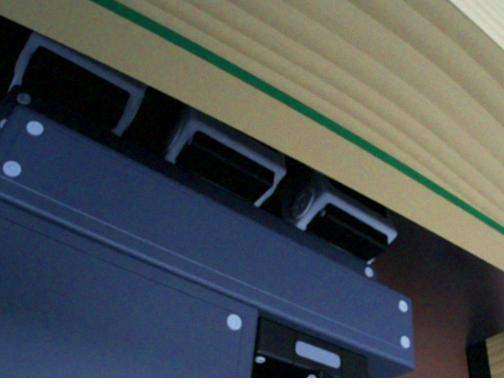

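Request:
move:
  arm1: {"target": [0.33, 0.258, 0.866, 0.5275, 0.5276, -0.4709, -0.4709], "speed": 0.1}
  cameras: ["arm1_cam_wrist"]

Request:
zoom_image:
  camera: "arm1_cam_wrist"
  region: [200, 0, 440, 200]

Scene clock: 1100.93 s.
Joint torques (N m): arm1=[0.73 -9.99 0.1 2.4 -0.18 -0.22] | arm2=[0.62 0.85 8.38 1.98 0.03 0.03] | arm3=[-0.91 1.2 11.89 0.94 -0.1 -0.17] | arm4=[1.08 2.02 8.62 2.61 -0.08 -0.09]
Motor temperatures (°C): arm1=[30 32 31 24 27 26] | arm2=[26 24 38 26 26 25] | arm3=[31 28 42 27 25 25] | arm4=[32 24 31 25 23 25]
Heat: arm1: hottest joint2_rad 32 °C; arm2: hottest joint3_rad 38 °C; arm3: hottest joint3_rad 42 °C; arm4: hottest joint1_rad 32 °C.
move: arm1 off_target
Joint velocities: within noise
arm1.joint_positions: joint1_rad=-1.042 joint2_rad=+2.105 joint3_rad=+0.452 joint4_rad=+1.554 joint5_rad=-1.176 joint6_rad=-0.055 hand_index_mcp=+0.968 hand_index_abd=+0.002 hand_index_pip=+0.576 hand_index_dip=+0.696 hand_middle_mcp=+0.958 hand_middle_abd=+0.001 hand_middle_pip=+0.576 hand_middle_dip=+0.694 hand_ring_mcp=+0.957 hand_ring_abd=+0.003 hand_ring_pip=+0.576 hand_ring_dip=+0.694 hand_thumb_cmc=+1.000 hand_thumb_axl=+0.676 hand_thumb_mcp=+0.948 hand_thumb_ipl=+0.498 hand_current_limit=+0.000 hand_speed=-0.600
arm1.joint_status: not commanded
arm1.hand_state: goal,goal,goal,goal,goal,goal,goal,goal,goal,goal,goal,goal,goal,goal,goal,goal
arm1.index_mcp_current_ma: 82
arm1.index_abd_current_ma: 8
arm1.index_pip_current_ma: 0
arm1.index_dip_current_ma: 1
arm1.middle_mcp_current_ma: 33
arm1.middle_abd_current_ma: 2
arm1.middle_pip_current_ma: 0
arm1.middle_dip_current_ma: -9
arm1.ring_mcp_current_ma: 28
arm1.ring_abd_current_ma: 9
arm1.ring_pip_current_ma: -1
arm1.ring_dip_current_ma: -8
arm1.thumb_cmc_current_ma: 0
arm1.thumb_axl_current_ma: -9
arm1.thumb_mcp_current_ma: -10
arm1.thumb_ipl_current_ma: -10
arm1.hand_goal_index_mcp: 0.950
arm1.hand_goal_index_abd: 0.000
arm1.hand_goal_index_pip: 0.576
arm1.hand_goal_index_dip: 0.696
arm1.hand_goal_middle_mcp: 0.950
arm1.hand_goal_middle_abd: 0.000
arm1.hand_goal_middle_pip: 0.576
arm1.hand_goal_middle_dip: 0.696
arm1.hand_goal_ring_mcp: 0.950
arm1.hand_goal_ring_abd: 0.000
arm1.hand_goal_ring_pip: 0.576
arm1.hand_goal_ring_dip: 0.696
arm1.hand_goal_thumb_cmc: 1.000
arm1.hand_goal_thumb_axl: 0.678
arm1.hand_goal_thumb_mcp: 0.950
arm1.hand_goal_thumb_ipl: 0.500
arm1.hand: x=+0.3260 y=+0.2593 z=+0.8614 quat_wxyz=(-0.526, -0.534, +0.485, +0.451) (m; scene frame)
arm1.hand_target: x=+0.3299 y=+0.2582 z=+0.8661 quat_wxyz=(-0.520, -0.538, +0.476, +0.462) (m; scene frame)
arm1.hand_status: off_target (0.006 m and 2.9 deg from the pose sent, 0.148 m and 2.9 deg at the start; a joint's target at an end of its range on 47 of 72 steps)
arm2, arm3, arm4: as last shown
pictures: arm1_cam_wrist
camera_calibration:
arm1_cam_wrist: T_world_to_cam=[[-0.126022, 0.771093, 0.624126, -0.664833], [0.791731, 0.457257, -0.405066, -0.100231], [-0.597729, 0.443093, -0.668123, 0.770788], [0, 0, 0, 1]] pos_world=[0.456295, 0.216949, 0.889321]

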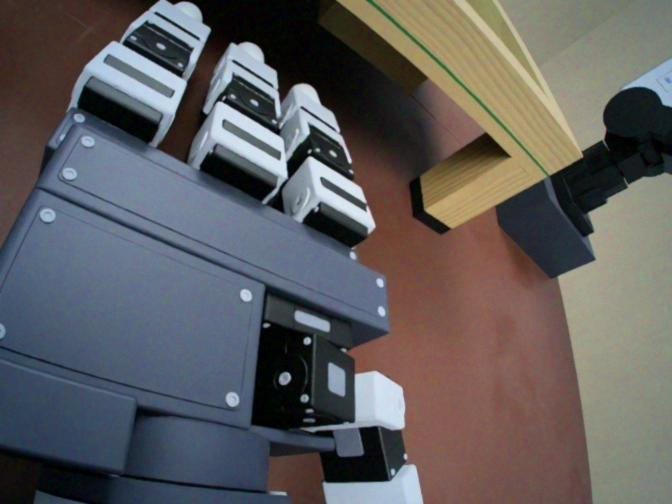

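Scaled by 2.100 from the camera's 672x504 image, which has a finer 960x720 frame.

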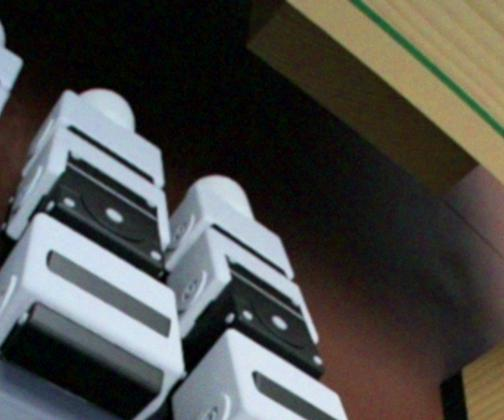

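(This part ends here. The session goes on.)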